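# Wheel cart with paper through door into yellow bay

## Task

Get the utility cart through the self-closing door into the other room and leave it parked in the yellow bay, every one of its four wheels inside the taped outline and none touching the tape. The case of copy paper has to finish in the cart's top tray without any part overhanging the tray's edges, and the door must be closed at the end. Either or both robots may be used. The task fails if a robot topples or is left leaning.

## Robot and tools

Robots: r1 and r2 are identical Hello Robot Stretch 4 units. Each has an omni-wheel base, a lift that rides up a mast, and one arm that telescopes straight out to the front and ends in a wrist (yaw, pitch, roll) and a two-finger gripper. A robot stands about 1.6 m tall, and its base edge lies no more than 0.23 m from the base origin.

Frames: all positions are in metres. The base frame sits on the floor under the base centre, with x forward, y to the left and z up. hand_pose is reported in this frame, as a point between the open fingertips, and may be somewhat wrong. The odometry frame is the base frame where the robot began the scene. Each robot reports only in its own frames, so judge where one robot is relative to the other from the images, lidar_m and wrist_depth_mm.

move: optional keys r1, r2, cameras and blocking. blocking must be false; the call comes back in about 0.5 s while motion continues. Each robot entry holds base, joints or both, plus optional speeds, pace and contact_limits, or else end_of_arm alone. A robot that is not named gets nothing new.
- base is a relative offset measured from where the base last reported itself: translate_m (metres, forward positive, -2 to 2), strafe_m (metres, left positive, -2 to 2), rotate_rad (radians, counter-clockwise positive, -3.2 to 3.2). translate_m and strafe_m may be combined, giving a straight diagonal with no turning; rotate_rad must go alone.
- joints are absolute targets, by name: lift_m 0 to 1.2; arm_m 0 to 0.55 (extension); wrist_yaw_rad -1.134 to 4.276 (0 points forward, positive turns left, 3.14 is folded back); wrist_pitch_rad -1.117 to 4.259 (0 level, 1.57 straight down); wrist_roll_rad -1.117 to 4.259 (positive turns clockwise as seen from behind the gripper); gripper_m -0.038 to 0.141, the fingertip gap (it can be off by up to 0.015; -0.02 or lower makes the fingers press together). A joint target outside its range gets clipped, and other bad values are refused.
- pace: "slow", "default", "fast" or "max". speeds gives a top speed per joint key (not gripper_m). A raised lift (above 0.2) slows the base.
- contact_limits: 0 (gentlest) to 1, default 0.5, for arm_m, lift_m, translate_m, strafe_m or rotate_rad; put each one next to its own command. A base limit stays in force until the next action that names base. Even at 0 the arm needs a firm push to stop. With a load, keep the lift limit at or above 0.15 for 1 kg and 0.3 for 2 kg.
- end_of_arm: "enable_torque" restores any wrist or gripper motor that shut itself off.
- cameras: names from r1_/r2_ head_camera, head_left_camera, head_right_camera, wrist_camera, or "all"; leave it out for all cameras, or pass [] for none.
A later move overrides only the targets it names; every other motion keeps going. An action lasts at most about 14 to 15 s (time_out).

wait: seconds from 0 to 10; returns the full state and images, and ends early once a commanded robot comes to rest. wait(0) gives an "earlier move" line. stop: brakes every running motion on both robots and re-brakes slack wheels. zoom_image: camera plus region [x0, y0, x1, y1] in pixels from the top-left corner, at most 504 each way, taken from the newest image. finished_scene: scene = the current scene's number. The goal has to hold without the robots, and this cannot be undone.

Results: the "move" line gives each moved robot as done or its worst status. Status words are moving, done (the wheels turned as far as asked, even if they slipped), off_target, contact_stop (that part goes slack), time_out, limit_stop_at_own_body, limit_stop_at_tilt (lean above 6 degrees; lift, arm and wheels go slack), and torque_fault. on_its_own reports things you did not command, such as slack joints or odd servo current. A robot listed under "as last shown" was not commanded, and its lines are repeated. lidar_m has 12 ranges in 30-degree sectors: the 1st points ahead, and they run counter-clockwise (4th left, 7th behind, 10th right). "-" means nothing seen or closer than 0.25 m. wrist_depth_mm is a 7x7 grid of depths in mm (100 to 2000) from the top left. base_odometry counts wheel turns only. If turned_by_wheels and turned_by_imu drift apart by about 0.1 rad over a move, the robot hit something or slipped. base_tilt is in degrees (forward/right), with about 3 degrees of error. motor_effort is a percentage with the peak in brackets; servo_current is in mA.

Cautions: if a call is refused or an unordered stop occurs, the remaining move, wait and finished_scene calls in that reply are skipped. Time keeps passing while you think, and moves keep running. Never let the two robots press together: once bases touch, even millimetres more is a hard press, and closing a gripper on the other robot's fingers also counts. When both carry one load, their travel can differ by about 3 cm per metre, which can tip one over. Do not turn, drive or brake fast with more than 1 kg held and arm_m above 0.2. Avoid strong steady pushes with a high gripper. Watch the self-collision zones: a gripper over the base at a low lift (below 0.2, or 0.45 pointing down), a tilted-up wrist combined with roll or right yaw, and a wrist folded back. To grip, command more than 0.015 below the object's width (about 0.06 below resists tugging), or -0.02 to hook behind a handle. Do not drop things, slam the door, or strike fixed or heavy objects.

Each tool is called after "Emit:" by a JSON object that holds its "api" and its "payload", one argument or row to a line.

## Session

Emit:
{"api": "move", "payload": {
  "blocking": false
}}

Scene clock: 0.00 s.
r1.base_odometry: x=+0.000 y=+0.000 heading=+0.000
r1.turned_by_wheels: +0.000
r1.turned_by_imu: +0.000
r1.base_tilt: forward=-1.6 right=+1.3
r1.lidar_m: 1.92 2.25 3.81 1.93 0.97 0.84 0.83 0.93 0.77 0.76 0.93 1.59
r1.base_status: not commanded
r1.joint_positions: lift_m=+0.127 arm_m=+0.000 wrist_yaw_rad=+3.089 wrist_pitch_rad=+0.002 wrist_roll_rad=+0.000 gripper_m=+0.056
r1.joint_status: not commanded
r1.measured_speeds: all 0
r1.motor_effort: lift_m=+20 arm_m=-4 wheel_0=+0 wheel_1=+1 wheel_2=+1
r1.servo_current: wrist_yaw_rad=39 wrist_pitch_rad=46 wrist_roll_rad=65 gripper_m=39
r1.hand_pose: x=-0.1125 y=+0.1024 z=+0.3046 quat_wxyz=(+0.026, -0.001, +0.000, +1.000) (m; r1's base frame)
r1.wrist_depth_mm: 137 138 - - - - - / 113 139 - - - - - / 117 140 224 - - - - / 137 161 - - - - - / - - - - - - - / - - 191 - 187 - - / 842 759 750 788 788 732 768
r2.base_odometry: x=+0.000 y=+0.000 heading=+0.000
r2.turned_by_wheels: +0.000
r2.turned_by_imu: +0.000
r2.base_tilt: forward=-0.6 right=+0.1
r2.lidar_m: 2.02 1.45 1.40 1.49 2.01 2.22 2.34 3.17 1.60 3.62 2.59 2.46
r2.base_status: not commanded
r2.joint_positions: lift_m=+0.295 arm_m=+0.000 wrist_yaw_rad=+3.133 wrist_pitch_rad=+0.002 wrist_roll_rad=+0.000 gripper_m=+0.056
r2.joint_status: not commanded
r2.measured_speeds: all 0
r2.motor_effort: lift_m=+18 arm_m=-4 wheel_0=+0 wheel_1=-1 wheel_2=+0
r2.servo_current: wrist_yaw_rad=46 wrist_pitch_rad=39 wrist_roll_rad=46 gripper_m=59
r2.hand_pose: x=-0.1167 y=+0.0898 z=+0.4727 quat_wxyz=(+0.004, -0.001, +0.000, +1.000) (m; r2's base frame)
r2.wrist_depth_mm: - 140 - - - - - / - 126 150 - - - - / - 130 185 - - - - / 144 143 272 - - - - / 229 - - - - - - / 226 1576 196 1576 190 1618 1464 / 226 1060 1138 - - 1025 1060
pictures: r1_head_camera, r1_head_left_camera, r1_head_right_camera, r1_wrist_camera, r2_head_camera, r2_head_left_camera, r2_head_right_camera, r2_wrist_camera
Images, in order (width x height): r1_head_camera 420x560, r1_head_left_camera 420x672, r1_head_right_camera 420x672, r1_wrist_camera 616x392, r2_head_camera 420x560, r2_head_left_camera 420x672, r2_head_right_camera 420x672, r2_wrist_camera 616x392.

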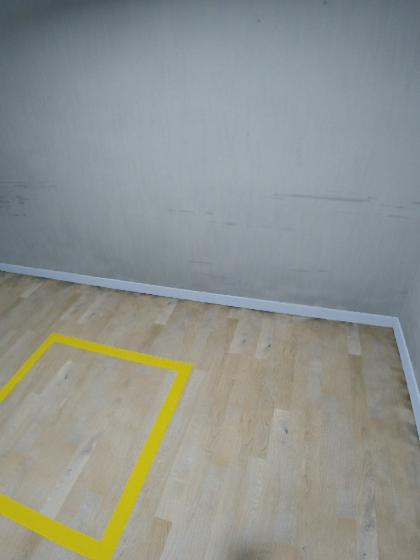

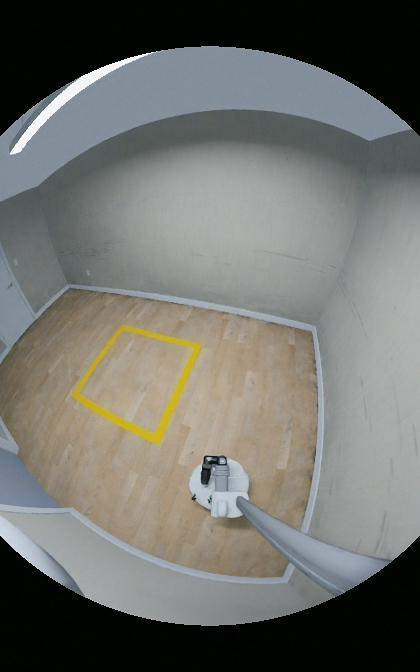

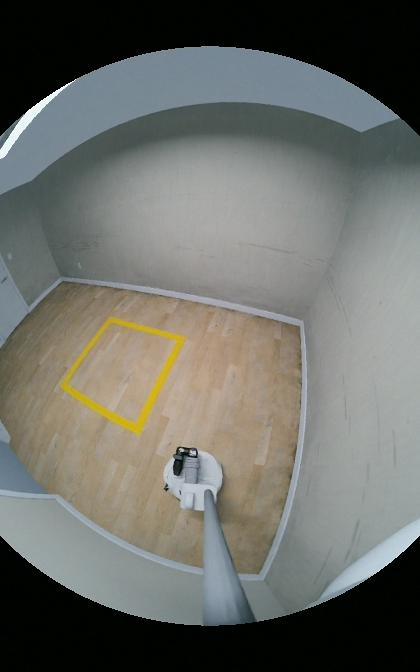

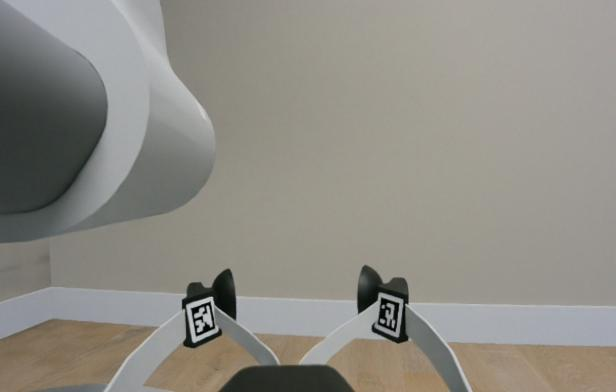

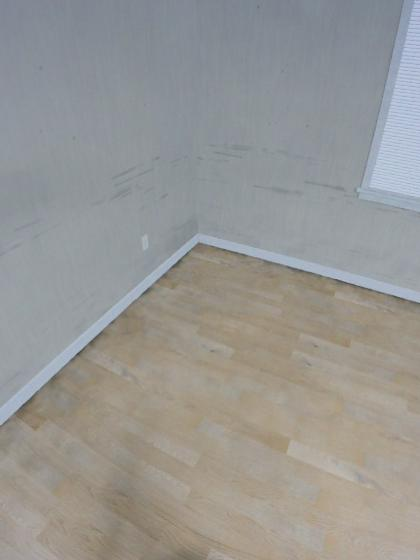

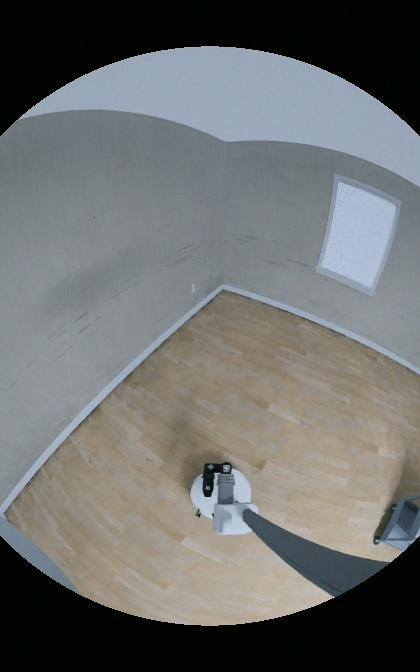

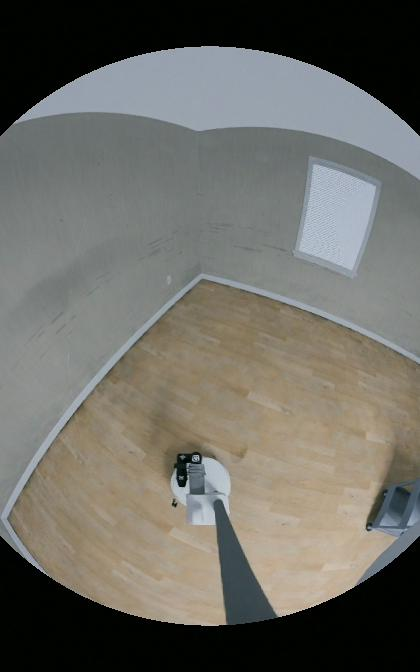

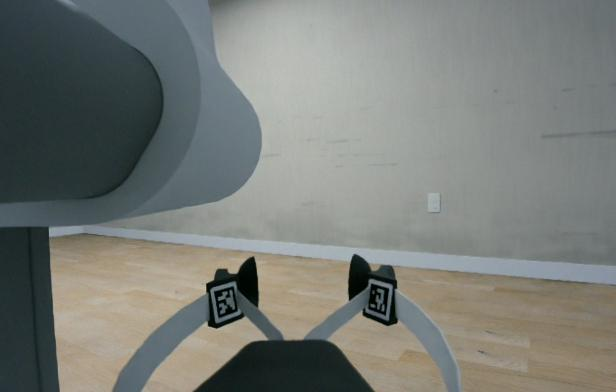

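Emit:
{"api": "move", "payload": {
  "blocking": false,
  "r1": {"base":{"rotate_rad":1.3}},
  "r2": {"base":{"rotate_rad":-1.7}},
  "cameras": []
}}

Emit:
{"api": "wait", "payload": {
  "seconds": 2,
  "cameras": ["r1_head_camera","r1_head_left_camera","r2_head_camera","r2_head_left_camera","r2_head_right_camera"]
}}

Scene clock: 3.97 s.
move: r1 moving; r2 moving
r1.base_odometry: x=+0.000 y=+0.000 heading=+0.252
r1.turned_by_wheels: +0.252
r1.turned_by_imu: +0.252
r1.base_tilt: forward=-1.6 right=+1.2
r1.lidar_m: 2.01 2.71 3.69 1.25 0.88 0.82 0.88 0.83 0.77 0.80 1.10 1.91
r1.base_status: rotate_rad moving
r1.joint_positions: lift_m=+0.127 arm_m=+0.000 wrist_yaw_rad=+3.089 wrist_pitch_rad=+0.002 wrist_roll_rad=+0.000 gripper_m=+0.056
r1.joint_status: not commanded
r1.measured_speeds: translate_m=-0.001 strafe_m=-0.001 rotate_rad=+0.980 lift_m=+0.000 arm_m=+0.000 wrist_yaw_rad=+0.000 wrist_pitch_rad=+0.000 wrist_roll_rad=+0.000
r1.motor_effort: lift_m=+20(20) arm_m=-4(4) wheel_0=-7(9) wheel_1=-8(8) wheel_2=-6(7)
r1.servo_current: wrist_yaw_rad=33(59) wrist_pitch_rad=46(46) wrist_roll_rad=39(59) gripper_m=46(46)
r1.hand_pose: x=-0.1125 y=+0.1024 z=+0.3046 quat_wxyz=(+0.026, -0.001, +0.000, +1.000) (m; r1's base frame)
r1.wrist_depth_mm: 136 138 - - - - - / 113 139 - - - - - / 114 140 225 - - - - / 137 160 - - - - - / - - - - - - - / - 1060 189 - 187 - - / 798 750 750 809 750 691 723
r2.base_odometry: x=+0.000 y=+0.000 heading=-0.252
r2.turned_by_wheels: -0.252
r2.turned_by_imu: -0.244
r2.base_tilt: forward=-0.7 right=+0.0
r2.lidar_m: 2.47 1.65 1.39 1.39 1.65 2.24 2.26 2.65 1.61 1.66 2.89 2.47
r2.base_status: rotate_rad moving
r2.joint_positions: lift_m=+0.295 arm_m=+0.000 wrist_yaw_rad=+3.133 wrist_pitch_rad=+0.002 wrist_roll_rad=+0.000 gripper_m=+0.056
r2.joint_status: not commanded
r2.measured_speeds: translate_m=+0.000 strafe_m=+0.000 rotate_rad=-0.974 lift_m=+0.000 arm_m=+0.000 wrist_yaw_rad=+0.000 wrist_pitch_rad=+0.000 wrist_roll_rad=+0.000
r2.motor_effort: lift_m=+18(18) arm_m=-3(4) wheel_0=+6(10) wheel_1=+9(10) wheel_2=+9(11)
r2.servo_current: wrist_yaw_rad=52(52) wrist_pitch_rad=39(46) wrist_roll_rad=33(52) gripper_m=52(52)
r2.hand_pose: x=-0.1167 y=+0.0898 z=+0.4727 quat_wxyz=(+0.004, -0.001, +0.000, +1.000) (m; r2's base frame)
r2.wrist_depth_mm: - 140 - - - - - / - 126 150 - - - - / - 130 184 - - - - / 144 143 272 - - - - / 229 - - - - - - / 227 1576 196 1537 190 1618 1430 / 226 1078 1138 - - 1042 1078
pictures: none
No camera images: "cameras" was empty.

Scene clock: 5.37 s.
earlier move: r1 done; r2 moving
r1.base_odometry: x=+0.000 y=+0.000 heading=+1.300
r1.turned_by_wheels: +1.048
r1.turned_by_imu: +1.053
r1.base_tilt: forward=-1.6 right=+1.3
r1.lidar_m: 3.79 1.27 0.88 0.83 0.88 0.82 0.76 0.82 1.08 1.93 1.97 2.66
r1.base_status: done
r1.joint_positions: lift_m=+0.127 arm_m=+0.000 wrist_yaw_rad=+3.089 wrist_pitch_rad=+0.002 wrist_roll_rad=+0.000 gripper_m=+0.056
r1.joint_status: not commanded
r1.measured_speeds: all 0
r1.motor_effort: lift_m=+20(20) arm_m=-4(4) wheel_0=-3(11) wheel_1=-1(10) wheel_2=-1(8)
r1.servo_current: wrist_yaw_rad=46(65) wrist_pitch_rad=52(52) wrist_roll_rad=52(65) gripper_m=39(46)
r1.hand_pose: x=-0.1125 y=+0.1024 z=+0.3046 quat_wxyz=(+0.026, -0.001, +0.000, +1.000) (m; r1's base frame)
r1.wrist_depth_mm: 136 138 - - - - - / 113 139 - - - - - / 118 140 229 - - - - / 137 162 - - - - - / - - - - - - - / - - 190 - 187 - - / 788 715 759 143 788 778 820
r2.base_odometry: x=+0.000 y=+0.000 heading=-1.699
r2.turned_by_wheels: -1.448
r2.turned_by_imu: -1.409
r2.base_tilt: forward=-0.7 right=+0.1
r2.lidar_m: 1.72 2.75 2.50 2.33 1.54 1.41 1.43 1.83 2.23 2.26 2.88 1.59
r2.base_status: rotate_rad moving
r2.joint_positions: lift_m=+0.295 arm_m=+0.000 wrist_yaw_rad=+3.133 wrist_pitch_rad=+0.002 wrist_roll_rad=+0.000 gripper_m=+0.056
r2.joint_status: not commanded
r2.measured_speeds: all 0
r2.motor_effort: lift_m=+18(18) arm_m=-4(4) wheel_0=+1(12) wheel_1=+4(11) wheel_2=+5(11)
r2.servo_current: wrist_yaw_rad=39(59) wrist_pitch_rad=46(46) wrist_roll_rad=52(52) gripper_m=46(59)
r2.hand_pose: x=-0.1167 y=+0.0898 z=+0.4727 quat_wxyz=(+0.004, -0.001, +0.000, +1.000) (m; r2's base frame)
r2.wrist_depth_mm: - 141 - - - - - / - 126 141 - - - - / - 130 185 - - - - / 144 144 207 - - - - / 229 - - - - - - / 228 1576 195 1336 190 - - / 227 1060 1138 - - 1025 1078
wait: 1.40 of 2 s (r1 has come to rest)
pictures: r1_head_camera, r1_head_left_camera, r2_head_camera, r2_head_left_camera, r2_head_right_camera
Images, in order (width x height): r1_head_camera 420x560, r1_head_left_camera 420x672, r2_head_camera 420x560, r2_head_left_camera 420x672, r2_head_right_camera 420x672.

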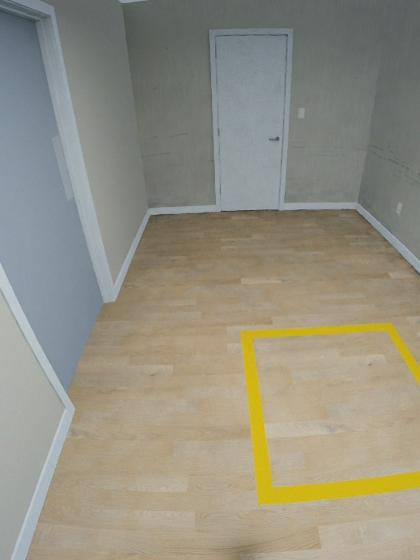

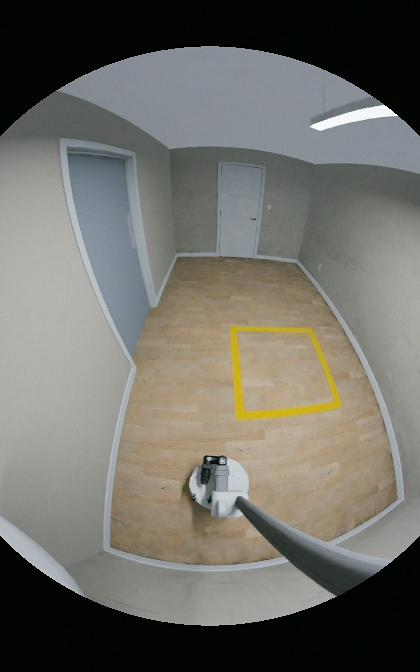

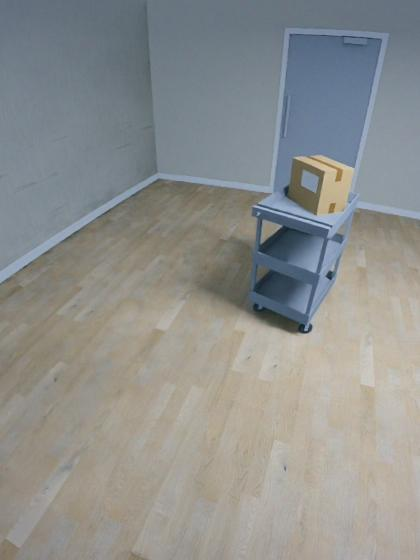

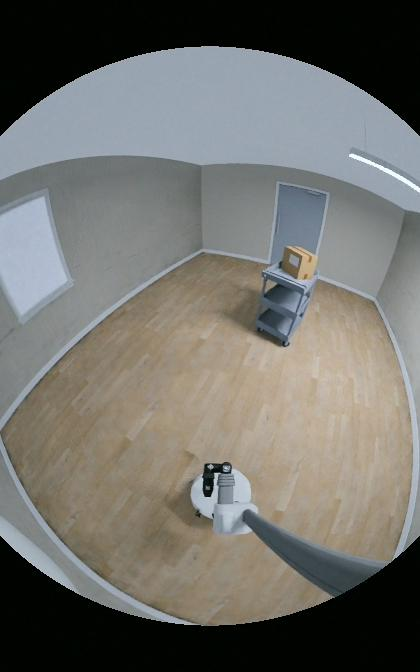

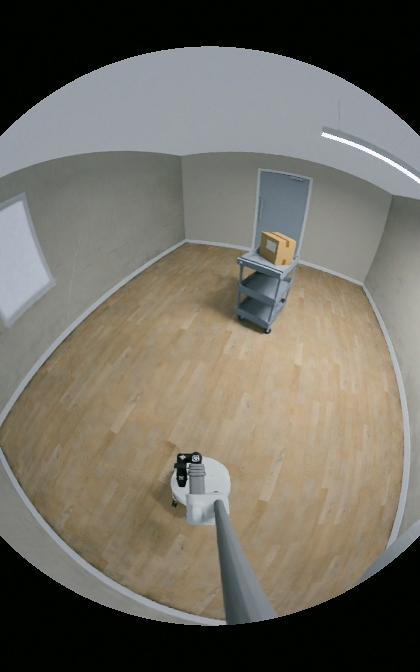

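Emit:
{"api": "zoom_image", "payload": {
  "camera": "r2_head_camera",
  "region": [220, 20, 420, 350]
}}

Emit:
{"api": "zoom_image", "payload": {
  "camera": "r1_head_left_camera",
  "region": [50, 130, 350, 430]
}}

Scaled by 1.527 from the camera's 420x560 image, which has a finer 1200x1600 frame.

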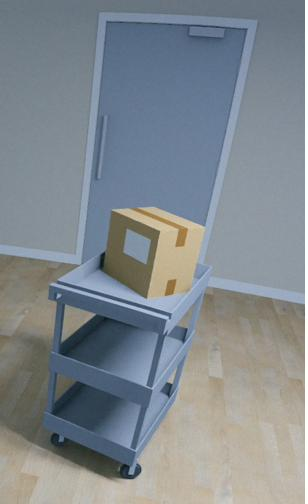

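Scaled by 1.680 from the camera's 420x672 image, which has a finer 600x960 frame.

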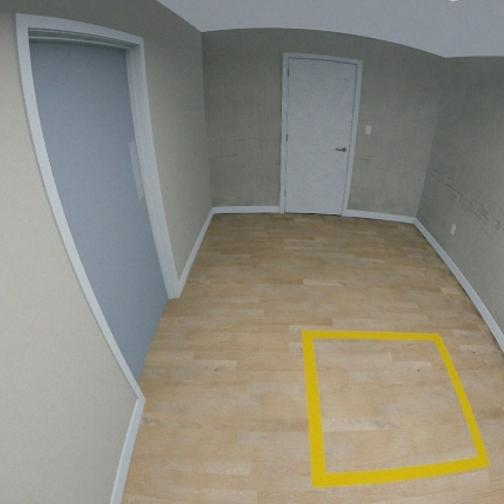

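Emit:
{"api": "move", "payload": {
  "blocking": false,
  "r1": {"base":{"translate_m":1.45},"joints":{"lift_m":0.6,"gripper_m":-0.02}},
  "r2": {"base":{"translate_m":0.7},"joints":{"lift_m":0.9,"gripper_m":0.1}},
  "cameras": []
}}

Emit:
{"api": "wait", "payload": {
  "seconds": 4,
  "cameras": []
}}

Emit:
{"api": "wait", "payload": {
  "seconds": 4,
  "cameras": ["r2_head_camera","r2_head_left_camera","r2_head_right_camera"]
}}

Emit:
{"api": "move", "payload": {
  "blocking": false,
  "r1": {"base":{"rotate_rad":1.571},"joints":{"wrist_yaw_rad":0}},
  "cameras": []
}}

Emit:
{"api": "wait", "payload": {
  "seconds": 4,
  "cameras": ["r1_head_camera","r1_head_left_camera","r2_head_camera"]
}}

Scene clock: 64.73 s.
earlier move: r2 done
move: r1 moving; r2 moving
r1.base_odometry: x=+0.008 y=+0.030 heading=+1.300
r1.turned_by_wheels: +0.000
r1.turned_by_imu: +0.000
r1.base_tilt: forward=-1.6 right=+1.3
r1.lidar_m: 3.77 1.27 0.90 0.83 0.88 0.84 0.80 0.83 1.14 1.93 2.00 2.68
r1.base_status: translate_m moving
r1.joint_positions: lift_m=+0.164 arm_m=+0.000 wrist_yaw_rad=+3.089 wrist_pitch_rad=+0.002 wrist_roll_rad=+0.000 gripper_m=+0.037
r1.joint_status: lift_m moving; gripper_m moving
r1.measured_speeds: translate_m=+0.122 strafe_m=+0.000 rotate_rad=+0.000 lift_m=+0.146 arm_m=+0.000 wrist_yaw_rad=+0.000 wrist_pitch_rad=+0.000 wrist_roll_rad=+0.000
r1.motor_effort: lift_m=+27(27) arm_m=-4(4) wheel_0=+5(9) wheel_1=+5(7) wheel_2=-8(10)
r1.servo_current: wrist_yaw_rad=46(59) wrist_pitch_rad=39(46) wrist_roll_rad=46(65) gripper_m=117(117)
r1.hand_pose: x=-0.1125 y=+0.1024 z=+0.3421 quat_wxyz=(+0.026, -0.001, +0.000, +1.000) (m; r1's base frame)
r1.wrist_depth_mm: 136 139 - - - - - / 112 139 - - - - - / 116 139 220 - - - - / 136 158 - - - - - / - - - - - - - / - - 188 - 186 - - / 866 156 778 145 759 842 831
r2.base_odometry: x=-0.004 y=-0.031 heading=-1.699
r2.turned_by_wheels: +0.000
r2.turned_by_imu: +0.001
r2.base_tilt: forward=-0.7 right=+0.1
r2.lidar_m: 1.72 2.71 2.48 2.38 1.58 1.43 1.47 1.83 2.22 2.27 2.86 1.57
r2.base_status: translate_m moving
r2.joint_positions: lift_m=+0.333 arm_m=+0.000 wrist_yaw_rad=+3.133 wrist_pitch_rad=+0.002 wrist_roll_rad=+0.000 gripper_m=+0.075
r2.joint_status: lift_m moving; gripper_m moving
r2.measured_speeds: translate_m=+0.121 strafe_m=-0.001 rotate_rad=+0.002 lift_m=+0.146 arm_m=+0.000 wrist_yaw_rad=+0.000 wrist_pitch_rad=+0.000 wrist_roll_rad=+0.000
r2.motor_effort: lift_m=+21(24) arm_m=-4(4) wheel_0=+6(8) wheel_1=+8(9) wheel_2=-12(12)
r2.servo_current: wrist_yaw_rad=52(52) wrist_pitch_rad=39(46) wrist_roll_rad=39(52) gripper_m=98(98)
r2.hand_pose: x=-0.1167 y=+0.0898 z=+0.5103 quat_wxyz=(+0.004, -0.001, +0.000, +1.000) (m; r2's base frame)
r2.wrist_depth_mm: - 141 - - - - - / - 126 142 - - - - / - 129 183 - - - - / 144 144 216 - - - - / 228 - - - - - - / 227 1661 190 1397 189 - - / 236 1138 1205 - 1182 1098 1138
pictures: none
No camera images: "cameras" was empty.

Scene clock: 68.07 s.
earlier move: r1 moving; r2 done
r1.base_odometry: x=+0.260 y=+0.935 heading=+1.300
r1.turned_by_wheels: +0.000
r1.turned_by_imu: +0.000
r1.base_tilt: forward=-1.6 right=+1.3
r1.lidar_m: 2.96 1.41 1.00 0.86 0.90 1.25 1.73 1.81 2.00 1.89 1.96 2.64
r1.base_status: translate_m moving
r1.joint_positions: lift_m=+0.600 arm_m=+0.000 wrist_yaw_rad=+3.089 wrist_pitch_rad=+0.002 wrist_roll_rad=+0.000 gripper_m=-0.019
r1.joint_status: all done
r1.measured_speeds: translate_m=+0.300 strafe_m=-0.001 rotate_rad=-0.004 lift_m=+0.000 arm_m=+0.000 wrist_yaw_rad=+0.000 wrist_pitch_rad=+0.000 wrist_roll_rad=+0.000
r1.motor_effort: lift_m=+25(29) arm_m=-4(4) wheel_0=+8(9) wheel_1=+4(8) wheel_2=-5(10)
r1.servo_current: wrist_yaw_rad=46(72) wrist_pitch_rad=39(52) wrist_roll_rad=52(65) gripper_m=52(117)
r1.hand_pose: x=-0.1125 y=+0.1024 z=+0.7771 quat_wxyz=(+0.026, -0.001, +0.000, +1.000) (m; r1's base frame)
r1.wrist_depth_mm: 136 138 - - - - - / 111 139 - - - - - / 115 139 220 - - - - / 136 156 - - - - - / - - - - - - - / - - 183 198 170 - - / - 140 171 165 144 - -
r2.base_odometry: x=-0.089 y=-0.694 heading=-1.699
r2.turned_by_wheels: +0.000
r2.turned_by_imu: +0.001
r2.base_tilt: forward=-0.7 right=+0.1
r2.lidar_m: 3.61 2.43 2.21 2.24 2.21 2.06 2.06 2.69 2.52 2.55 3.21 1.01
r2.base_status: done
r2.joint_positions: lift_m=+0.900 arm_m=+0.000 wrist_yaw_rad=+3.133 wrist_pitch_rad=+0.002 wrist_roll_rad=+0.000 gripper_m=+0.100
r2.joint_status: all done
r2.measured_speeds: all 0
r2.motor_effort: lift_m=+21(25) arm_m=-4(4) wheel_0=+3(11) wheel_1=+3(9) wheel_2=-3(14)
r2.servo_current: wrist_yaw_rad=52(65) wrist_pitch_rad=46(46) wrist_roll_rad=52(59) gripper_m=46(98)
r2.hand_pose: x=-0.1167 y=+0.0898 z=+1.0775 quat_wxyz=(+0.004, -0.001, +0.000, +1.000) (m; r2's base frame)
r2.wrist_depth_mm: - 141 - - - - - / - 126 151 - - - - / - 129 185 - - - - / 144 143 265 - - - - / 229 - - - - - - / 229 - 195 - 195 - - / 226 - - - - - -
wait: 3.33 of 4 s (r2 has come to rest)
pictures: none
No camera images: "cameras" was empty.

Scene clock: 70.57 s.
earlier move: r1 done
r1.base_odometry: x=+0.388 y=+1.397 heading=+1.300
r1.turned_by_wheels: +0.000
r1.turned_by_imu: +0.001
r1.base_tilt: forward=-1.6 right=+1.2
r1.lidar_m: 2.45 1.32 1.00 0.96 0.95 1.25 2.21 2.29 2.00 1.89 1.96 2.56
r1.base_status: done
r1.joint_positions: lift_m=+0.600 arm_m=+0.000 wrist_yaw_rad=+3.089 wrist_pitch_rad=+0.002 wrist_roll_rad=+0.000 gripper_m=-0.019
r1.joint_status: all done
r1.measured_speeds: all 0
r1.motor_effort: lift_m=+25(29) arm_m=-4(4) wheel_0=+3(9) wheel_1=+1(8) wheel_2=+2(10)
r1.servo_current: wrist_yaw_rad=46(72) wrist_pitch_rad=46(52) wrist_roll_rad=52(78) gripper_m=52(117)
r1.hand_pose: x=-0.1125 y=+0.1024 z=+0.7771 quat_wxyz=(+0.026, -0.001, +0.000, +1.000) (m; r1's base frame)
r1.wrist_depth_mm: 136 138 - - - - - / 113 139 - - - - - / 118 140 273 - - - - / 137 161 - - - - - / - - - - - - - / - - - 198 180 - - / 1863 1808 179 184 154 - -
r2.base_odometry: x=-0.089 y=-0.694 heading=-1.699
r2.turned_by_wheels: +0.000
r2.turned_by_imu: +0.000
r2.base_tilt: forward=-0.7 right=+0.1
r2.lidar_m: 3.67 2.41 2.20 2.26 2.25 2.05 2.10 2.65 2.48 2.53 3.22 1.01
r2.base_status: done
r2.joint_positions: lift_m=+0.900 arm_m=+0.000 wrist_yaw_rad=+3.133 wrist_pitch_rad=+0.002 wrist_roll_rad=+0.000 gripper_m=+0.100
r2.joint_status: all done
r2.measured_speeds: all 0
r2.motor_effort: lift_m=+21(25) arm_m=-4(4) wheel_0=+3(11) wheel_1=+3(9) wheel_2=-3(14)
r2.servo_current: wrist_yaw_rad=52(65) wrist_pitch_rad=39(46) wrist_roll_rad=52(65) gripper_m=52(98)
r2.hand_pose: x=-0.1167 y=+0.0898 z=+1.0775 quat_wxyz=(+0.004, -0.001, +0.000, +1.000) (m; r2's base frame)
r2.wrist_depth_mm: - 141 - - - - - / - 126 151 - - - - / - 130 185 - - - - / 144 144 264 - - - - / 229 - - - - - - / 228 - 196 - 195 - - / 226 - - - - - -
wait: 2.50 of 4 s (r1 has come to rest)
pictures: r2_head_camera, r2_head_left_camera, r2_head_right_camera
Images, in order (width x height): r2_head_camera 420x560, r2_head_left_camera 420x672, r2_head_right_camera 420x672.

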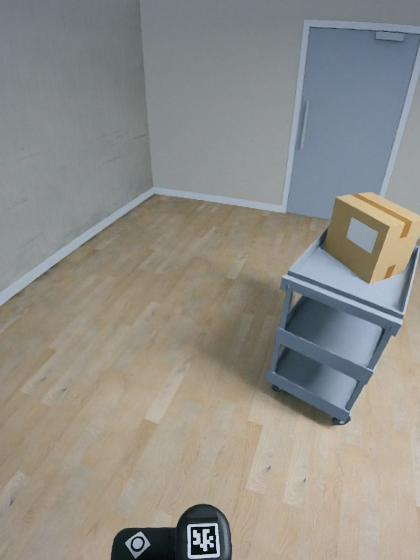

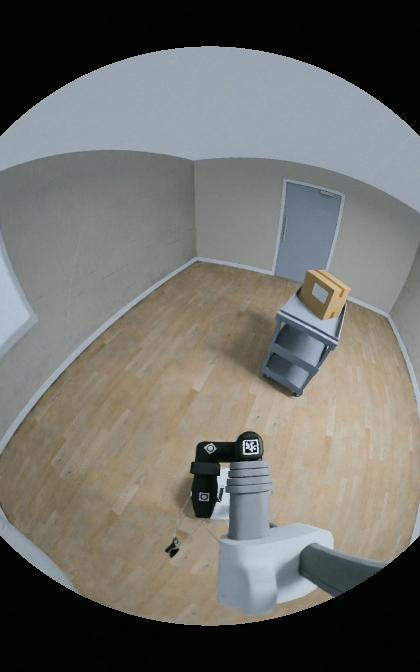

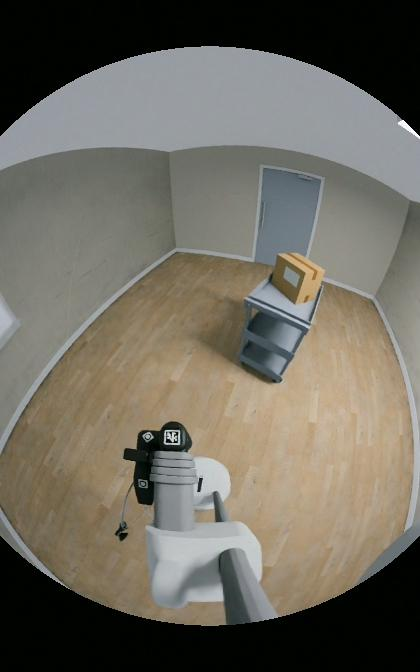

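Scene clock: 71.07 s.
move: r1 moving
r1.base_odometry: x=+0.388 y=+1.397 heading=+1.552
r1.turned_by_wheels: +0.252
r1.turned_by_imu: +0.252
r1.base_tilt: forward=-1.6 right=+1.3
r1.lidar_m: 1.98 1.08 0.97 0.95 1.01 1.70 2.21 2.28 1.91 1.90 2.13 2.48
r1.base_status: rotate_rad moving
r1.joint_positions: lift_m=+0.600 arm_m=+0.000 wrist_yaw_rad=+2.503 wrist_pitch_rad=+0.002 wrist_roll_rad=+0.000 gripper_m=-0.019
r1.joint_status: wrist_yaw_rad moving
r1.measured_speeds: translate_m=+0.000 strafe_m=-0.001 rotate_rad=+0.980 lift_m=+0.000 arm_m=+0.000 wrist_yaw_rad=-1.820 wrist_pitch_rad=+0.000 wrist_roll_rad=+0.000
r1.motor_effort: lift_m=+24(25) arm_m=-4(4) wheel_0=-6(9) wheel_1=-7(8) wheel_2=-7(7)
r1.servo_current: wrist_yaw_rad=91(150) wrist_pitch_rad=52(52) wrist_roll_rad=52(65) gripper_m=52(59)
r1.hand_pose: x=-0.0084 y=+0.2422 z=+0.7771 quat_wxyz=(+0.314, -0.001, +0.000, +0.949) (m; r1's base frame)
r1.wrist_depth_mm: - - - - - - 768 / - - - - - - 768 / - - - - - - 768 / - - - - - - 778 / - - - - - - 778 / - - - 199 170 - 768 / 1808 1808 180 180 144 - 778
r2: as last shown
r2.lidar_m: 3.64 2.43 2.21 2.24 2.25 2.05 2.08 2.68 2.48 2.55 3.20 1.00
r2.motor_effort: lift_m=+21(21) arm_m=-4(4) wheel_0=+3(4) wheel_1=+4(4) wheel_2=-3(4)
r2.servo_current: wrist_yaw_rad=33(52) wrist_pitch_rad=39(46) wrist_roll_rad=46(52) gripper_m=46(52)
r2.wrist_depth_mm: - 140 - - - - - / - 126 151 - - - - / - 130 185 - - - - / 145 143 263 - - - - / 230 - - - - - - / 227 - 195 - 195 - - / 225 - - - - - -
pictures: none
No camera images: "cameras" was empty.

Scene clock: 72.90 s.
earlier move: r1 done
r1.base_odometry: x=+0.388 y=+1.397 heading=+2.871
r1.turned_by_wheels: +1.319
r1.turned_by_imu: +1.326
r1.base_tilt: forward=-1.6 right=+1.3
r1.lidar_m: 0.96 0.95 1.22 2.20 2.28 1.98 1.87 1.98 2.62 2.46 1.33 1.02
r1.base_status: done
r1.joint_positions: lift_m=+0.600 arm_m=+0.000 wrist_yaw_rad=+0.003 wrist_pitch_rad=+0.002 wrist_roll_rad=+0.000 gripper_m=-0.019
r1.joint_status: all done
r1.measured_speeds: all 0
r1.motor_effort: lift_m=+24(25) arm_m=-4(4) wheel_0=-3(9) wheel_1=-2(8) wheel_2=+0(8)
r1.servo_current: wrist_yaw_rad=46(150) wrist_pitch_rad=33(52) wrist_roll_rad=59(65) gripper_m=52(59)
r1.hand_pose: x=+0.4596 y=-0.0866 z=+0.7771 quat_wxyz=(+1.000, +0.000, +0.001, +0.001) (m; r1's base frame)
r1.wrist_depth_mm: 715 - - - - 788 741 / 715 - - - - 778 750 / 732 - - - - - 759 / 699 - - - - - 759 / 723 - - - - - 750 / 723 - 183 198 170 - 750 / 715 132 163 146 144 - 750
r2.base_odometry: x=-0.089 y=-0.694 heading=-1.699
r2.turned_by_wheels: +0.000
r2.turned_by_imu: +0.000
r2.base_tilt: forward=-0.7 right=+0.0
r2.lidar_m: 3.66 2.44 2.20 2.24 2.20 2.05 2.09 2.62 2.49 2.53 3.23 1.01
r2.base_status: not commanded
r2.joint_positions: lift_m=+0.900 arm_m=+0.000 wrist_yaw_rad=+3.133 wrist_pitch_rad=+0.002 wrist_roll_rad=+0.000 gripper_m=+0.100
r2.joint_status: not commanded
r2.measured_speeds: all 0
r2.motor_effort: lift_m=+21(21) arm_m=-4(4) wheel_0=+3(4) wheel_1=+3(4) wheel_2=-3(4)
r2.servo_current: wrist_yaw_rad=46(59) wrist_pitch_rad=39(46) wrist_roll_rad=46(59) gripper_m=46(59)
r2.hand_pose: x=-0.1167 y=+0.0898 z=+1.0775 quat_wxyz=(+0.004, -0.001, +0.000, +1.000) (m; r2's base frame)
r2.wrist_depth_mm: - 141 - - - - - / - 126 151 - - - - / - 129 185 - - - - / 144 143 264 - - - - / 230 - - - - - - / 229 - 195 - 195 - - / 225 - - - - - -
wait: 1.83 of 4 s (r1 has come to rest)
pictures: r1_head_camera, r1_head_left_camera, r2_head_camera
Images, in order (width x height): r1_head_camera 420x560, r1_head_left_camera 420x672, r2_head_camera 420x560.

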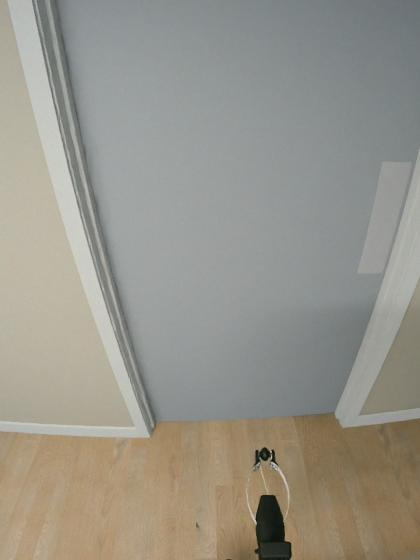

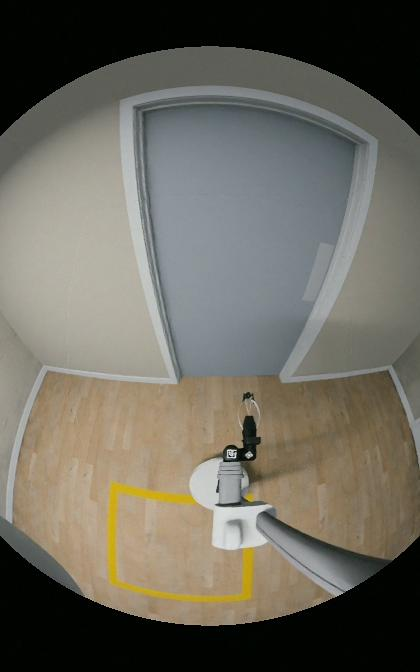

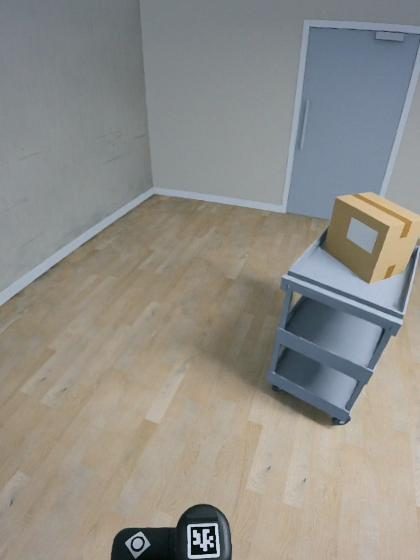

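Emit:
{"api": "move", "payload": {
  "blocking": false,
  "r1": {"base":{"strafe_m":-0.25,"translate_m":0.6},"joints":{"wrist_yaw_rad":3.09}},
  "r2": {"base":{"strafe_m":-0.3},"joints":{"wrist_yaw_rad":0}},
  "cameras": []
}}

Emit:
{"api": "wait", "payload": {
  "seconds": 3,
  "cameras": []
}}

Emit:
{"api": "wait", "payload": {
  "seconds": 3,
  "cameras": ["r1_head_left_camera","r2_head_camera","r2_head_left_camera","r2_head_right_camera"]
}}

Scene clock: 94.03 s.
move: r1 moving; r2 moving
r1.base_odometry: x=+0.362 y=+1.418 heading=+2.871
r1.turned_by_wheels: +0.000
r1.turned_by_imu: +0.000
r1.base_tilt: forward=-1.6 right=+1.3
r1.lidar_m: 0.93 0.93 1.19 2.24 2.31 2.01 1.91 1.99 2.62 2.47 1.31 0.97
r1.base_status: translate_m moving; strafe_m moving
r1.joint_positions: lift_m=+0.600 arm_m=+0.000 wrist_yaw_rad=+0.586 wrist_pitch_rad=+0.002 wrist_roll_rad=+0.000 gripper_m=-0.019
r1.joint_status: wrist_yaw_rad moving
r1.measured_speeds: translate_m=+0.121 strafe_m=-0.050 rotate_rad=+0.006 lift_m=+0.000 arm_m=+0.000 wrist_yaw_rad=+1.819 wrist_pitch_rad=+0.000 wrist_roll_rad=+0.000
r1.motor_effort: lift_m=+24(25) arm_m=-4(4) wheel_0=+8(10) wheel_1=+3(3) wheel_2=-8(8)
r1.servo_current: wrist_yaw_rad=52(117) wrist_pitch_rad=46(52) wrist_roll_rad=46(52) gripper_m=52(59)
r1.hand_pose: x=+0.4595 y=+0.0868 z=+0.7771 quat_wxyz=(+0.957, +0.000, +0.001, +0.289) (m; r1's base frame)
r1.wrist_depth_mm: - - 768 - - - - / - - 768 - - - - / - - 778 - - - - / - - 788 - - - - / - - 798 - - - - / - - 186 199 170 - - / - 132 163 147 144 - -
r2.base_odometry: x=-0.125 y=-0.690 heading=-1.699
r2.turned_by_wheels: +0.000
r2.turned_by_imu: +0.001
r2.base_tilt: forward=-0.7 right=+0.1
r2.lidar_m: 3.71 2.46 2.24 2.23 2.22 2.04 2.10 2.67 2.44 2.51 3.17 0.97
r2.base_status: strafe_m moving
r2.joint_positions: lift_m=+0.900 arm_m=+0.000 wrist_yaw_rad=+2.569 wrist_pitch_rad=+0.002 wrist_roll_rad=+0.000 gripper_m=+0.100
r2.joint_status: wrist_yaw_rad moving
r2.measured_speeds: translate_m=+0.001 strafe_m=-0.141 rotate_rad=-0.003 lift_m=+0.000 arm_m=+0.000 wrist_yaw_rad=-1.740 wrist_pitch_rad=+0.000 wrist_roll_rad=+0.000
r2.motor_effort: lift_m=+21(21) arm_m=-4(4) wheel_0=+10(11) wheel_1=-10(11) wheel_2=-1(2)
r2.servo_current: wrist_yaw_rad=85(143) wrist_pitch_rad=46(46) wrist_roll_rad=59(59) gripper_m=46(59)
r2.hand_pose: x=-0.0241 y=+0.2297 z=+1.0775 quat_wxyz=(+0.282, -0.001, +0.000, +0.959) (m; r2's base frame)
r2.wrist_depth_mm: - - - - - - - / - - - - - - - / - - - - - - - / - - - - - - - / - - - - - - - / - - 195 - 196 - - / - - - - - - -
pictures: none
No camera images: "cameras" was empty.

Scene clock: 95.93 s.
earlier move: r1 moving; r2 done
r1.base_odometry: x=-0.042 y=+1.735 heading=+2.871
r1.turned_by_wheels: +0.000
r1.turned_by_imu: -0.001
r1.base_tilt: forward=-1.6 right=+1.3
r1.lidar_m: 0.46 0.50 0.68 1.40 2.50 2.52 2.35 2.49 2.40 1.88 0.58 0.51
r1.base_status: translate_m moving; strafe_m moving
r1.joint_positions: lift_m=+0.600 arm_m=+0.000 wrist_yaw_rad=+3.087 wrist_pitch_rad=+0.002 wrist_roll_rad=+0.000 gripper_m=-0.019
r1.joint_status: all done
r1.measured_speeds: translate_m=+0.223 strafe_m=-0.093 rotate_rad=+0.005 lift_m=+0.000 arm_m=+0.000 wrist_yaw_rad=+0.000 wrist_pitch_rad=+0.000 wrist_roll_rad=+0.000
r1.motor_effort: lift_m=+24(25) arm_m=-4(4) wheel_0=+0(11) wheel_1=+2(6) wheel_2=-2(10)
r1.servo_current: wrist_yaw_rad=33(117) wrist_pitch_rad=33(52) wrist_roll_rad=72(72) gripper_m=46(59)
r1.hand_pose: x=-0.1123 y=+0.1030 z=+0.7772 quat_wxyz=(+0.027, -0.001, +0.000, +1.000) (m; r1's base frame)
r1.wrist_depth_mm: - 137 - - - - - / - 137 - - - - - / 111 138 212 - - - - / 128 142 - - - - - / - - - - - - - / - - - 198 - - - / 1863 1921 180 165 144 1863 1863
r2.base_odometry: x=-0.387 y=-0.656 heading=-1.699
r2.turned_by_wheels: +0.000
r2.turned_by_imu: +0.001
r2.base_tilt: forward=-0.7 right=+0.1
r2.lidar_m: 0.92 2.71 2.48 2.50 2.36 2.15 2.22 2.37 2.23 2.25 2.87 0.84
r2.base_status: done
r2.joint_positions: lift_m=+0.900 arm_m=+0.000 wrist_yaw_rad=+0.003 wrist_pitch_rad=+0.002 wrist_roll_rad=+0.000 gripper_m=+0.100
r2.joint_status: all done
r2.measured_speeds: all 0
r2.motor_effort: lift_m=+20(21) arm_m=-4(4) wheel_0=+2(13) wheel_1=+1(12) wheel_2=+0(2)
r2.servo_current: wrist_yaw_rad=46(143) wrist_pitch_rad=46(46) wrist_roll_rad=39(59) gripper_m=46(59)
r2.hand_pose: x=+0.4596 y=-0.0866 z=+1.0776 quat_wxyz=(+1.000, +0.000, +0.001, +0.001) (m; r2's base frame)
r2.wrist_depth_mm: - - - - - - - / - - - - - - - / - - - - - - - / - - - - - - - / - - - - - 854 - / - - 196 - 187 842 - / - - - - - 609 -
wait: 1.90 of 3 s (r2 has come to rest)
pictures: none
No camera images: "cameras" was empty.

Scene clock: 97.10 s.
earlier move: r1 done
r1.base_odometry: x=-0.123 y=+1.798 heading=+2.871
r1.turned_by_wheels: +0.000
r1.turned_by_imu: +0.000
r1.base_tilt: forward=-1.6 right=+1.3
r1.lidar_m: 0.36 0.40 0.54 1.11 2.58 2.61 2.48 2.58 2.33 1.46 0.47 0.40
r1.base_status: done
r1.joint_positions: lift_m=+0.600 arm_m=+0.000 wrist_yaw_rad=+3.087 wrist_pitch_rad=+0.002 wrist_roll_rad=+0.000 gripper_m=-0.019
r1.joint_status: all done
r1.measured_speeds: all 0
r1.motor_effort: lift_m=+24(25) arm_m=-4(4) wheel_0=+1(11) wheel_1=+2(6) wheel_2=+0(10)
r1.servo_current: wrist_yaw_rad=59(117) wrist_pitch_rad=39(52) wrist_roll_rad=52(72) gripper_m=59(59)
r1.hand_pose: x=-0.1123 y=+0.1030 z=+0.7772 quat_wxyz=(+0.027, -0.001, +0.000, +1.000) (m; r1's base frame)
r1.wrist_depth_mm: - 137 - - - - - / - 138 - - - - - / 112 138 219 - - - - / 129 143 - - - - - / - - - - - - - / - - - 198 - - - / 1921 1808 179 180 144 1756 1863
r2.base_odometry: x=-0.387 y=-0.656 heading=-1.699
r2.turned_by_wheels: +0.000
r2.turned_by_imu: +0.000
r2.base_tilt: forward=-0.7 right=+0.0
r2.lidar_m: 0.90 2.75 2.46 2.52 2.33 2.18 2.20 2.43 2.22 2.28 2.84 0.85
r2.base_status: done
r2.joint_positions: lift_m=+0.900 arm_m=+0.000 wrist_yaw_rad=+0.003 wrist_pitch_rad=+0.002 wrist_roll_rad=+0.000 gripper_m=+0.100
r2.joint_status: all done
r2.measured_speeds: all 0
r2.motor_effort: lift_m=+20(21) arm_m=-4(4) wheel_0=+2(13) wheel_1=+1(12) wheel_2=+0(2)
r2.servo_current: wrist_yaw_rad=59(143) wrist_pitch_rad=33(46) wrist_roll_rad=59(59) gripper_m=52(59)
r2.hand_pose: x=+0.4596 y=-0.0866 z=+1.0776 quat_wxyz=(+1.000, +0.000, +0.001, +0.001) (m; r2's base frame)
r2.wrist_depth_mm: - - - - - - - / - - - - - - - / - - - - - - - / - - - - - - - / - - - - - 854 - / - - 196 - 187 842 - / - - - - - 609 -
wait: 1.17 of 3 s (r1 has come to rest)
pictures: r1_head_left_camera, r2_head_camera, r2_head_left_camera, r2_head_right_camera
Images, in order (width x height): r1_head_left_camera 420x672, r2_head_camera 420x560, r2_head_left_camera 420x672, r2_head_right_camera 420x672.

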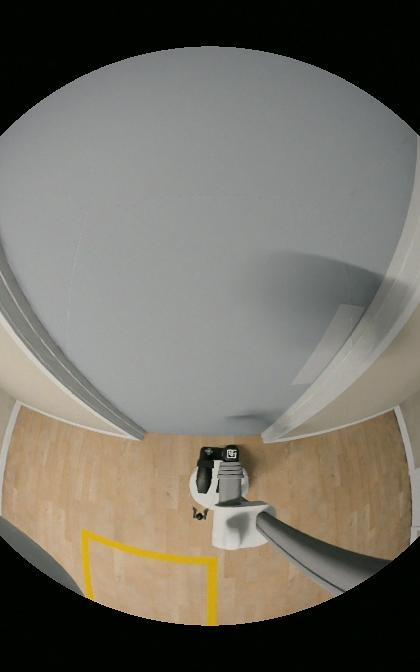

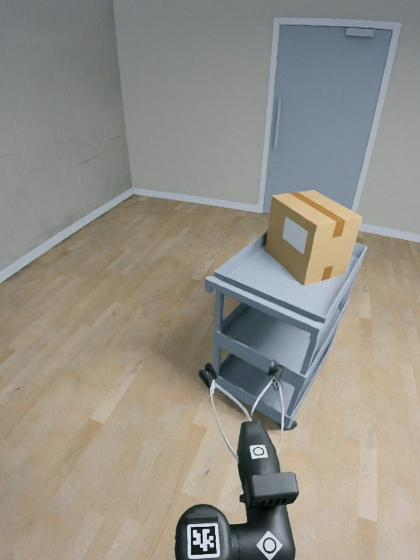

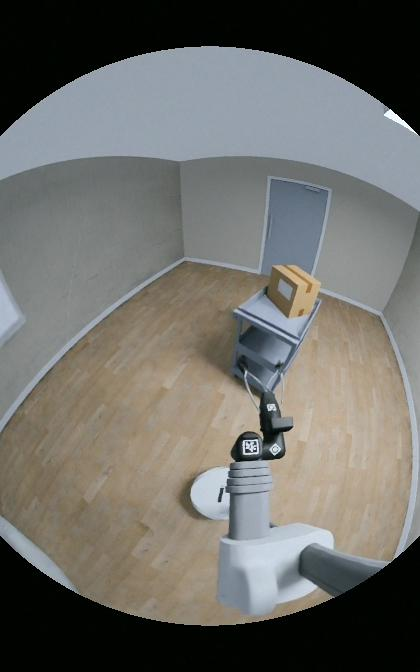

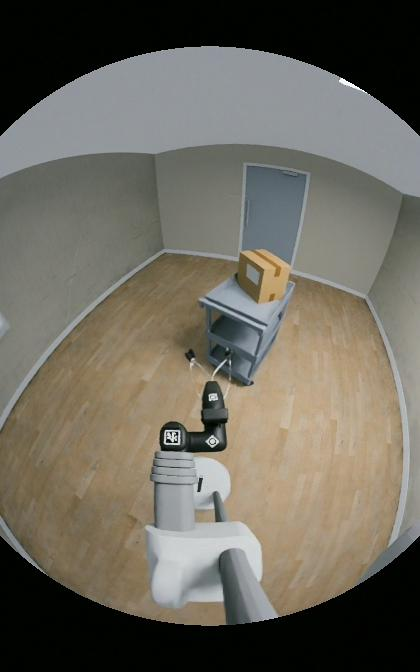

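Emit:
{"api": "zoom_image", "payload": {
  "camera": "r2_head_camera",
  "region": [190, 170, 390, 450]
}}

Emit:
{"api": "move", "payload": {
  "blocking": false,
  "r1": {"base":{"translate_m":0.84},"pace":"slow","contact_limits":{"translate_m":1}},
  "cameras": []
}}

Emit:
{"api": "wait", "payload": {
  "seconds": 10,
  "cameras": ["r1_head_left_camera","r2_head_camera"]
}}

Scaled by 1.800 from the camera's 420x560 image, which has a finer 1200x1600 frame.

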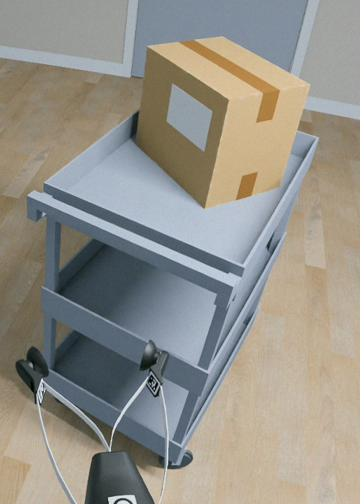

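Scene clock: 104.20 s.
move: r1 moving
r1.base_odometry: x=-0.135 y=+1.802 heading=+2.871
r1.turned_by_wheels: +0.000
r1.turned_by_imu: +0.000
r1.base_tilt: forward=-1.6 right=+1.3
r1.lidar_m: 0.36 0.38 0.52 1.04 2.56 2.63 2.48 2.58 2.35 1.42 0.47 0.38
r1.base_status: translate_m moving
r1.joint_positions: lift_m=+0.600 arm_m=+0.000 wrist_yaw_rad=+3.087 wrist_pitch_rad=+0.002 wrist_roll_rad=+0.000 gripper_m=-0.019
r1.joint_status: not commanded
r1.measured_speeds: translate_m=+0.049 strafe_m=+0.000 rotate_rad=+0.000 lift_m=+0.000 arm_m=+0.000 wrist_yaw_rad=+0.000 wrist_pitch_rad=+0.000 wrist_roll_rad=+0.000
r1.motor_effort: lift_m=+24(24) arm_m=-4(4) wheel_0=+4(7) wheel_1=+3(7) wheel_2=-6(6)
r1.servo_current: wrist_yaw_rad=46(65) wrist_pitch_rad=39(46) wrist_roll_rad=52(65) gripper_m=59(59)
r1.contact_limits: translate_m 1
r1.hand_pose: x=-0.1123 y=+0.1030 z=+0.7772 quat_wxyz=(+0.027, -0.001, +0.000, +1.000) (m; r1's base frame)
r1.wrist_depth_mm: - 137 - - - - - / - 138 - - - - - / 112 138 219 - - - - / 129 143 - - - - - / - - - - - - - / - - - 198 - - - / 1983 1921 180 180 144 1756 1863
r2: as last shown
r2.turned_by_imu: +0.001
r2.base_tilt: forward=-0.7 right=+0.1
r2.lidar_m: 0.91 2.72 2.49 2.52 2.37 2.17 2.19 2.40 2.23 2.25 2.84 0.85
r2.motor_effort: lift_m=+20(20) arm_m=-3(4) wheel_0=+2(2) wheel_1=+1(1) wheel_2=+0(0)
r2.servo_current: wrist_yaw_rad=46(59) wrist_pitch_rad=46(46) wrist_roll_rad=39(52) gripper_m=52(59)
r2.wrist_depth_mm: - - - - - - - / - - - - - - - / - - - - - - - / - - - - - - - / - - - - - 854 - / - - 195 - 186 854 - / - - - - - 603 -
pictures: none
No camera images: "cameras" was empty.

Scene clock: 113.37 s.
earlier move: r1 done
r1.base_odometry: x=-0.932 y=+2.023 heading=+2.871
r1.turned_by_wheels: +0.000
r1.turned_by_imu: +0.326
r1.base_tilt: forward=-1.6 right=+1.3
r1.lidar_m: 0.25 0.25 0.25 0.25 0.47 3.21 3.23 0.60 0.62 2.40 2.84 0.37
r1.base_status: done
r1.joint_positions: lift_m=+0.600 arm_m=+0.000 wrist_yaw_rad=+3.099 wrist_pitch_rad=+0.002 wrist_roll_rad=+0.000 gripper_m=-0.019
r1.joint_status: not commanded
r1.measured_speeds: all 0
r1.motor_effort: lift_m=+20(24) arm_m=+7(8) wheel_0=+5(21) wheel_1=+10(18) wheel_2=-10(20)
r1.servo_current: wrist_yaw_rad=72(85) wrist_pitch_rad=39(52) wrist_roll_rad=59(72) gripper_m=59(65)
r1.contact_limits: translate_m 1
r1.hand_pose: x=-0.1138 y=+0.0996 z=+0.7775 quat_wxyz=(+0.021, -0.001, +0.000, +1.000) (m; r1's base frame)
r1.wrist_depth_mm: - 136 - - - - - / - 136 - - - - - / 105 137 187 - - - - / 121 137 260 - - - - / - - - - - - - / - - - 198 - - - / 1983 1863 179 184 154 1808 1921
r2.base_odometry: x=-0.387 y=-0.656 heading=-1.699
r2.turned_by_wheels: +0.000
r2.turned_by_imu: +0.001
r2.base_tilt: forward=-0.7 right=+0.0
r2.lidar_m: 0.93 2.74 2.49 2.51 2.38 2.16 2.22 2.43 2.22 2.26 2.88 0.84
r2.base_status: not commanded
r2.joint_positions: lift_m=+0.900 arm_m=+0.000 wrist_yaw_rad=+0.003 wrist_pitch_rad=+0.002 wrist_roll_rad=+0.000 gripper_m=+0.100
r2.joint_status: not commanded
r2.measured_speeds: all 0
r2.motor_effort: lift_m=+20(21) arm_m=-4(4) wheel_0=+2(3) wheel_1=+1(2) wheel_2=+0(1)
r2.servo_current: wrist_yaw_rad=52(65) wrist_pitch_rad=46(52) wrist_roll_rad=52(65) gripper_m=52(59)
r2.hand_pose: x=+0.4596 y=-0.0866 z=+1.0776 quat_wxyz=(+1.000, +0.000, +0.001, +0.001) (m; r2's base frame)
r2.wrist_depth_mm: - - - - - - - / - - - - - - - / - - - - - - - / - - - - - - - / - - - - - 854 - / - - 195 - 187 854 - / - - - - - 603 -
wait: 9.17 of 10 s (r1 has come to rest)
pictures: r1_head_left_camera, r2_head_camera
Images, in order (width x height): r1_head_left_camera 420x672, r2_head_camera 420x560.

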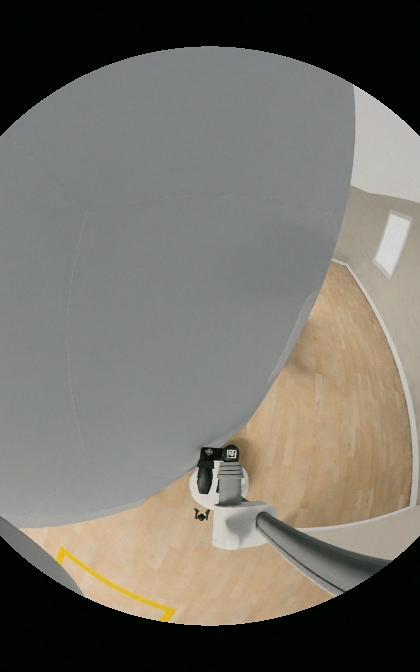

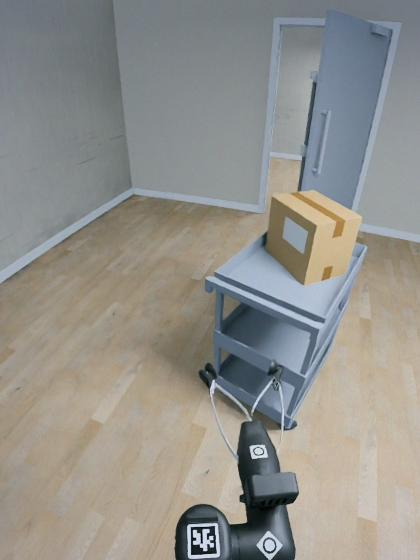

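Emit:
{"api": "move", "payload": {
  "blocking": false,
  "r1": {"base":{"translate_m":0.39,"strafe_m":-0.08},"pace":"slow","contact_limits":{"translate_m":1,"strafe_m":1}},
  "r2": {"base":{"strafe_m":-0.15}},
  "cameras": []
}}

Emit:
{"api": "wait", "payload": {
  "seconds": 2.5,
  "cameras": []
}}

Emit:
{"api": "wait", "payload": {
  "seconds": 4,
  "cameras": ["r1_head_left_camera","r1_head_right_camera","r2_head_camera"]
}}

r1: "contact_limits": translate_m and strafe_m are given together and make one move, which takes one limit: state it under one of them only
Scene clock: 124.07 s.
r1.base_odometry: x=-0.932 y=+2.023 heading=+2.871
r1.turned_by_wheels: +0.000
r1.turned_by_imu: +0.000
r1.base_tilt: forward=-1.6 right=+1.3
r1.lidar_m: 0.25 0.25 0.25 0.25 0.47 3.23 3.24 0.61 0.61 2.41 2.83 0.39
r1.base_status: done
r1.joint_positions: lift_m=+0.600 arm_m=+0.000 wrist_yaw_rad=+3.099 wrist_pitch_rad=+0.002 wrist_roll_rad=+0.000 gripper_m=-0.019
r1.joint_status: not commanded
r1.measured_speeds: all 0
r1.motor_effort: lift_m=+20(24) arm_m=+8(8) wheel_0=+4(21) wheel_1=+10(18) wheel_2=-10(20)
r1.servo_current: wrist_yaw_rad=59(85) wrist_pitch_rad=39(52) wrist_roll_rad=52(72) gripper_m=59(65)
r1.contact_limits: translate_m 1
r1.hand_pose: x=-0.1138 y=+0.0996 z=+0.7775 quat_wxyz=(+0.021, -0.001, +0.000, +1.000) (m; r1's base frame)
r1.wrist_depth_mm: - 136 - - - - - / - 136 - - - - - / 108 137 187 - - - - / 124 137 258 - - - - / - - - - - - - / - - - 198 - - - / 1921 1808 180 183 154 1808 1921
r2.base_odometry: x=-0.387 y=-0.656 heading=-1.699
r2.turned_by_wheels: +0.000
r2.turned_by_imu: +0.001
r2.base_tilt: forward=-0.7 right=+0.1
r2.lidar_m: 0.90 2.71 2.47 2.53 2.33 2.16 2.21 2.39 2.22 2.27 2.87 0.85
r2.base_status: not commanded
r2.joint_positions: lift_m=+0.900 arm_m=+0.000 wrist_yaw_rad=+0.003 wrist_pitch_rad=+0.002 wrist_roll_rad=+0.000 gripper_m=+0.100
r2.joint_status: not commanded
r2.measured_speeds: all 0
r2.motor_effort: lift_m=+20(21) arm_m=-4(4) wheel_0=+2(3) wheel_1=+1(2) wheel_2=+0(1)
r2.servo_current: wrist_yaw_rad=46(65) wrist_pitch_rad=33(52) wrist_roll_rad=39(65) gripper_m=52(59)
r2.hand_pose: x=+0.4596 y=-0.0866 z=+1.0776 quat_wxyz=(+1.000, +0.000, +0.001, +0.001) (m; r2's base frame)
r2.wrist_depth_mm: - - - - - - - / - - - - - - - / - - - - - - - / - - - - - - - / - - - - - 854 - / - - 195 - 187 842 - / - - - - - 597 -
pictures: none

not run: a call was refused earlier in this reply.

not run: a call was refused earlier in this reply.


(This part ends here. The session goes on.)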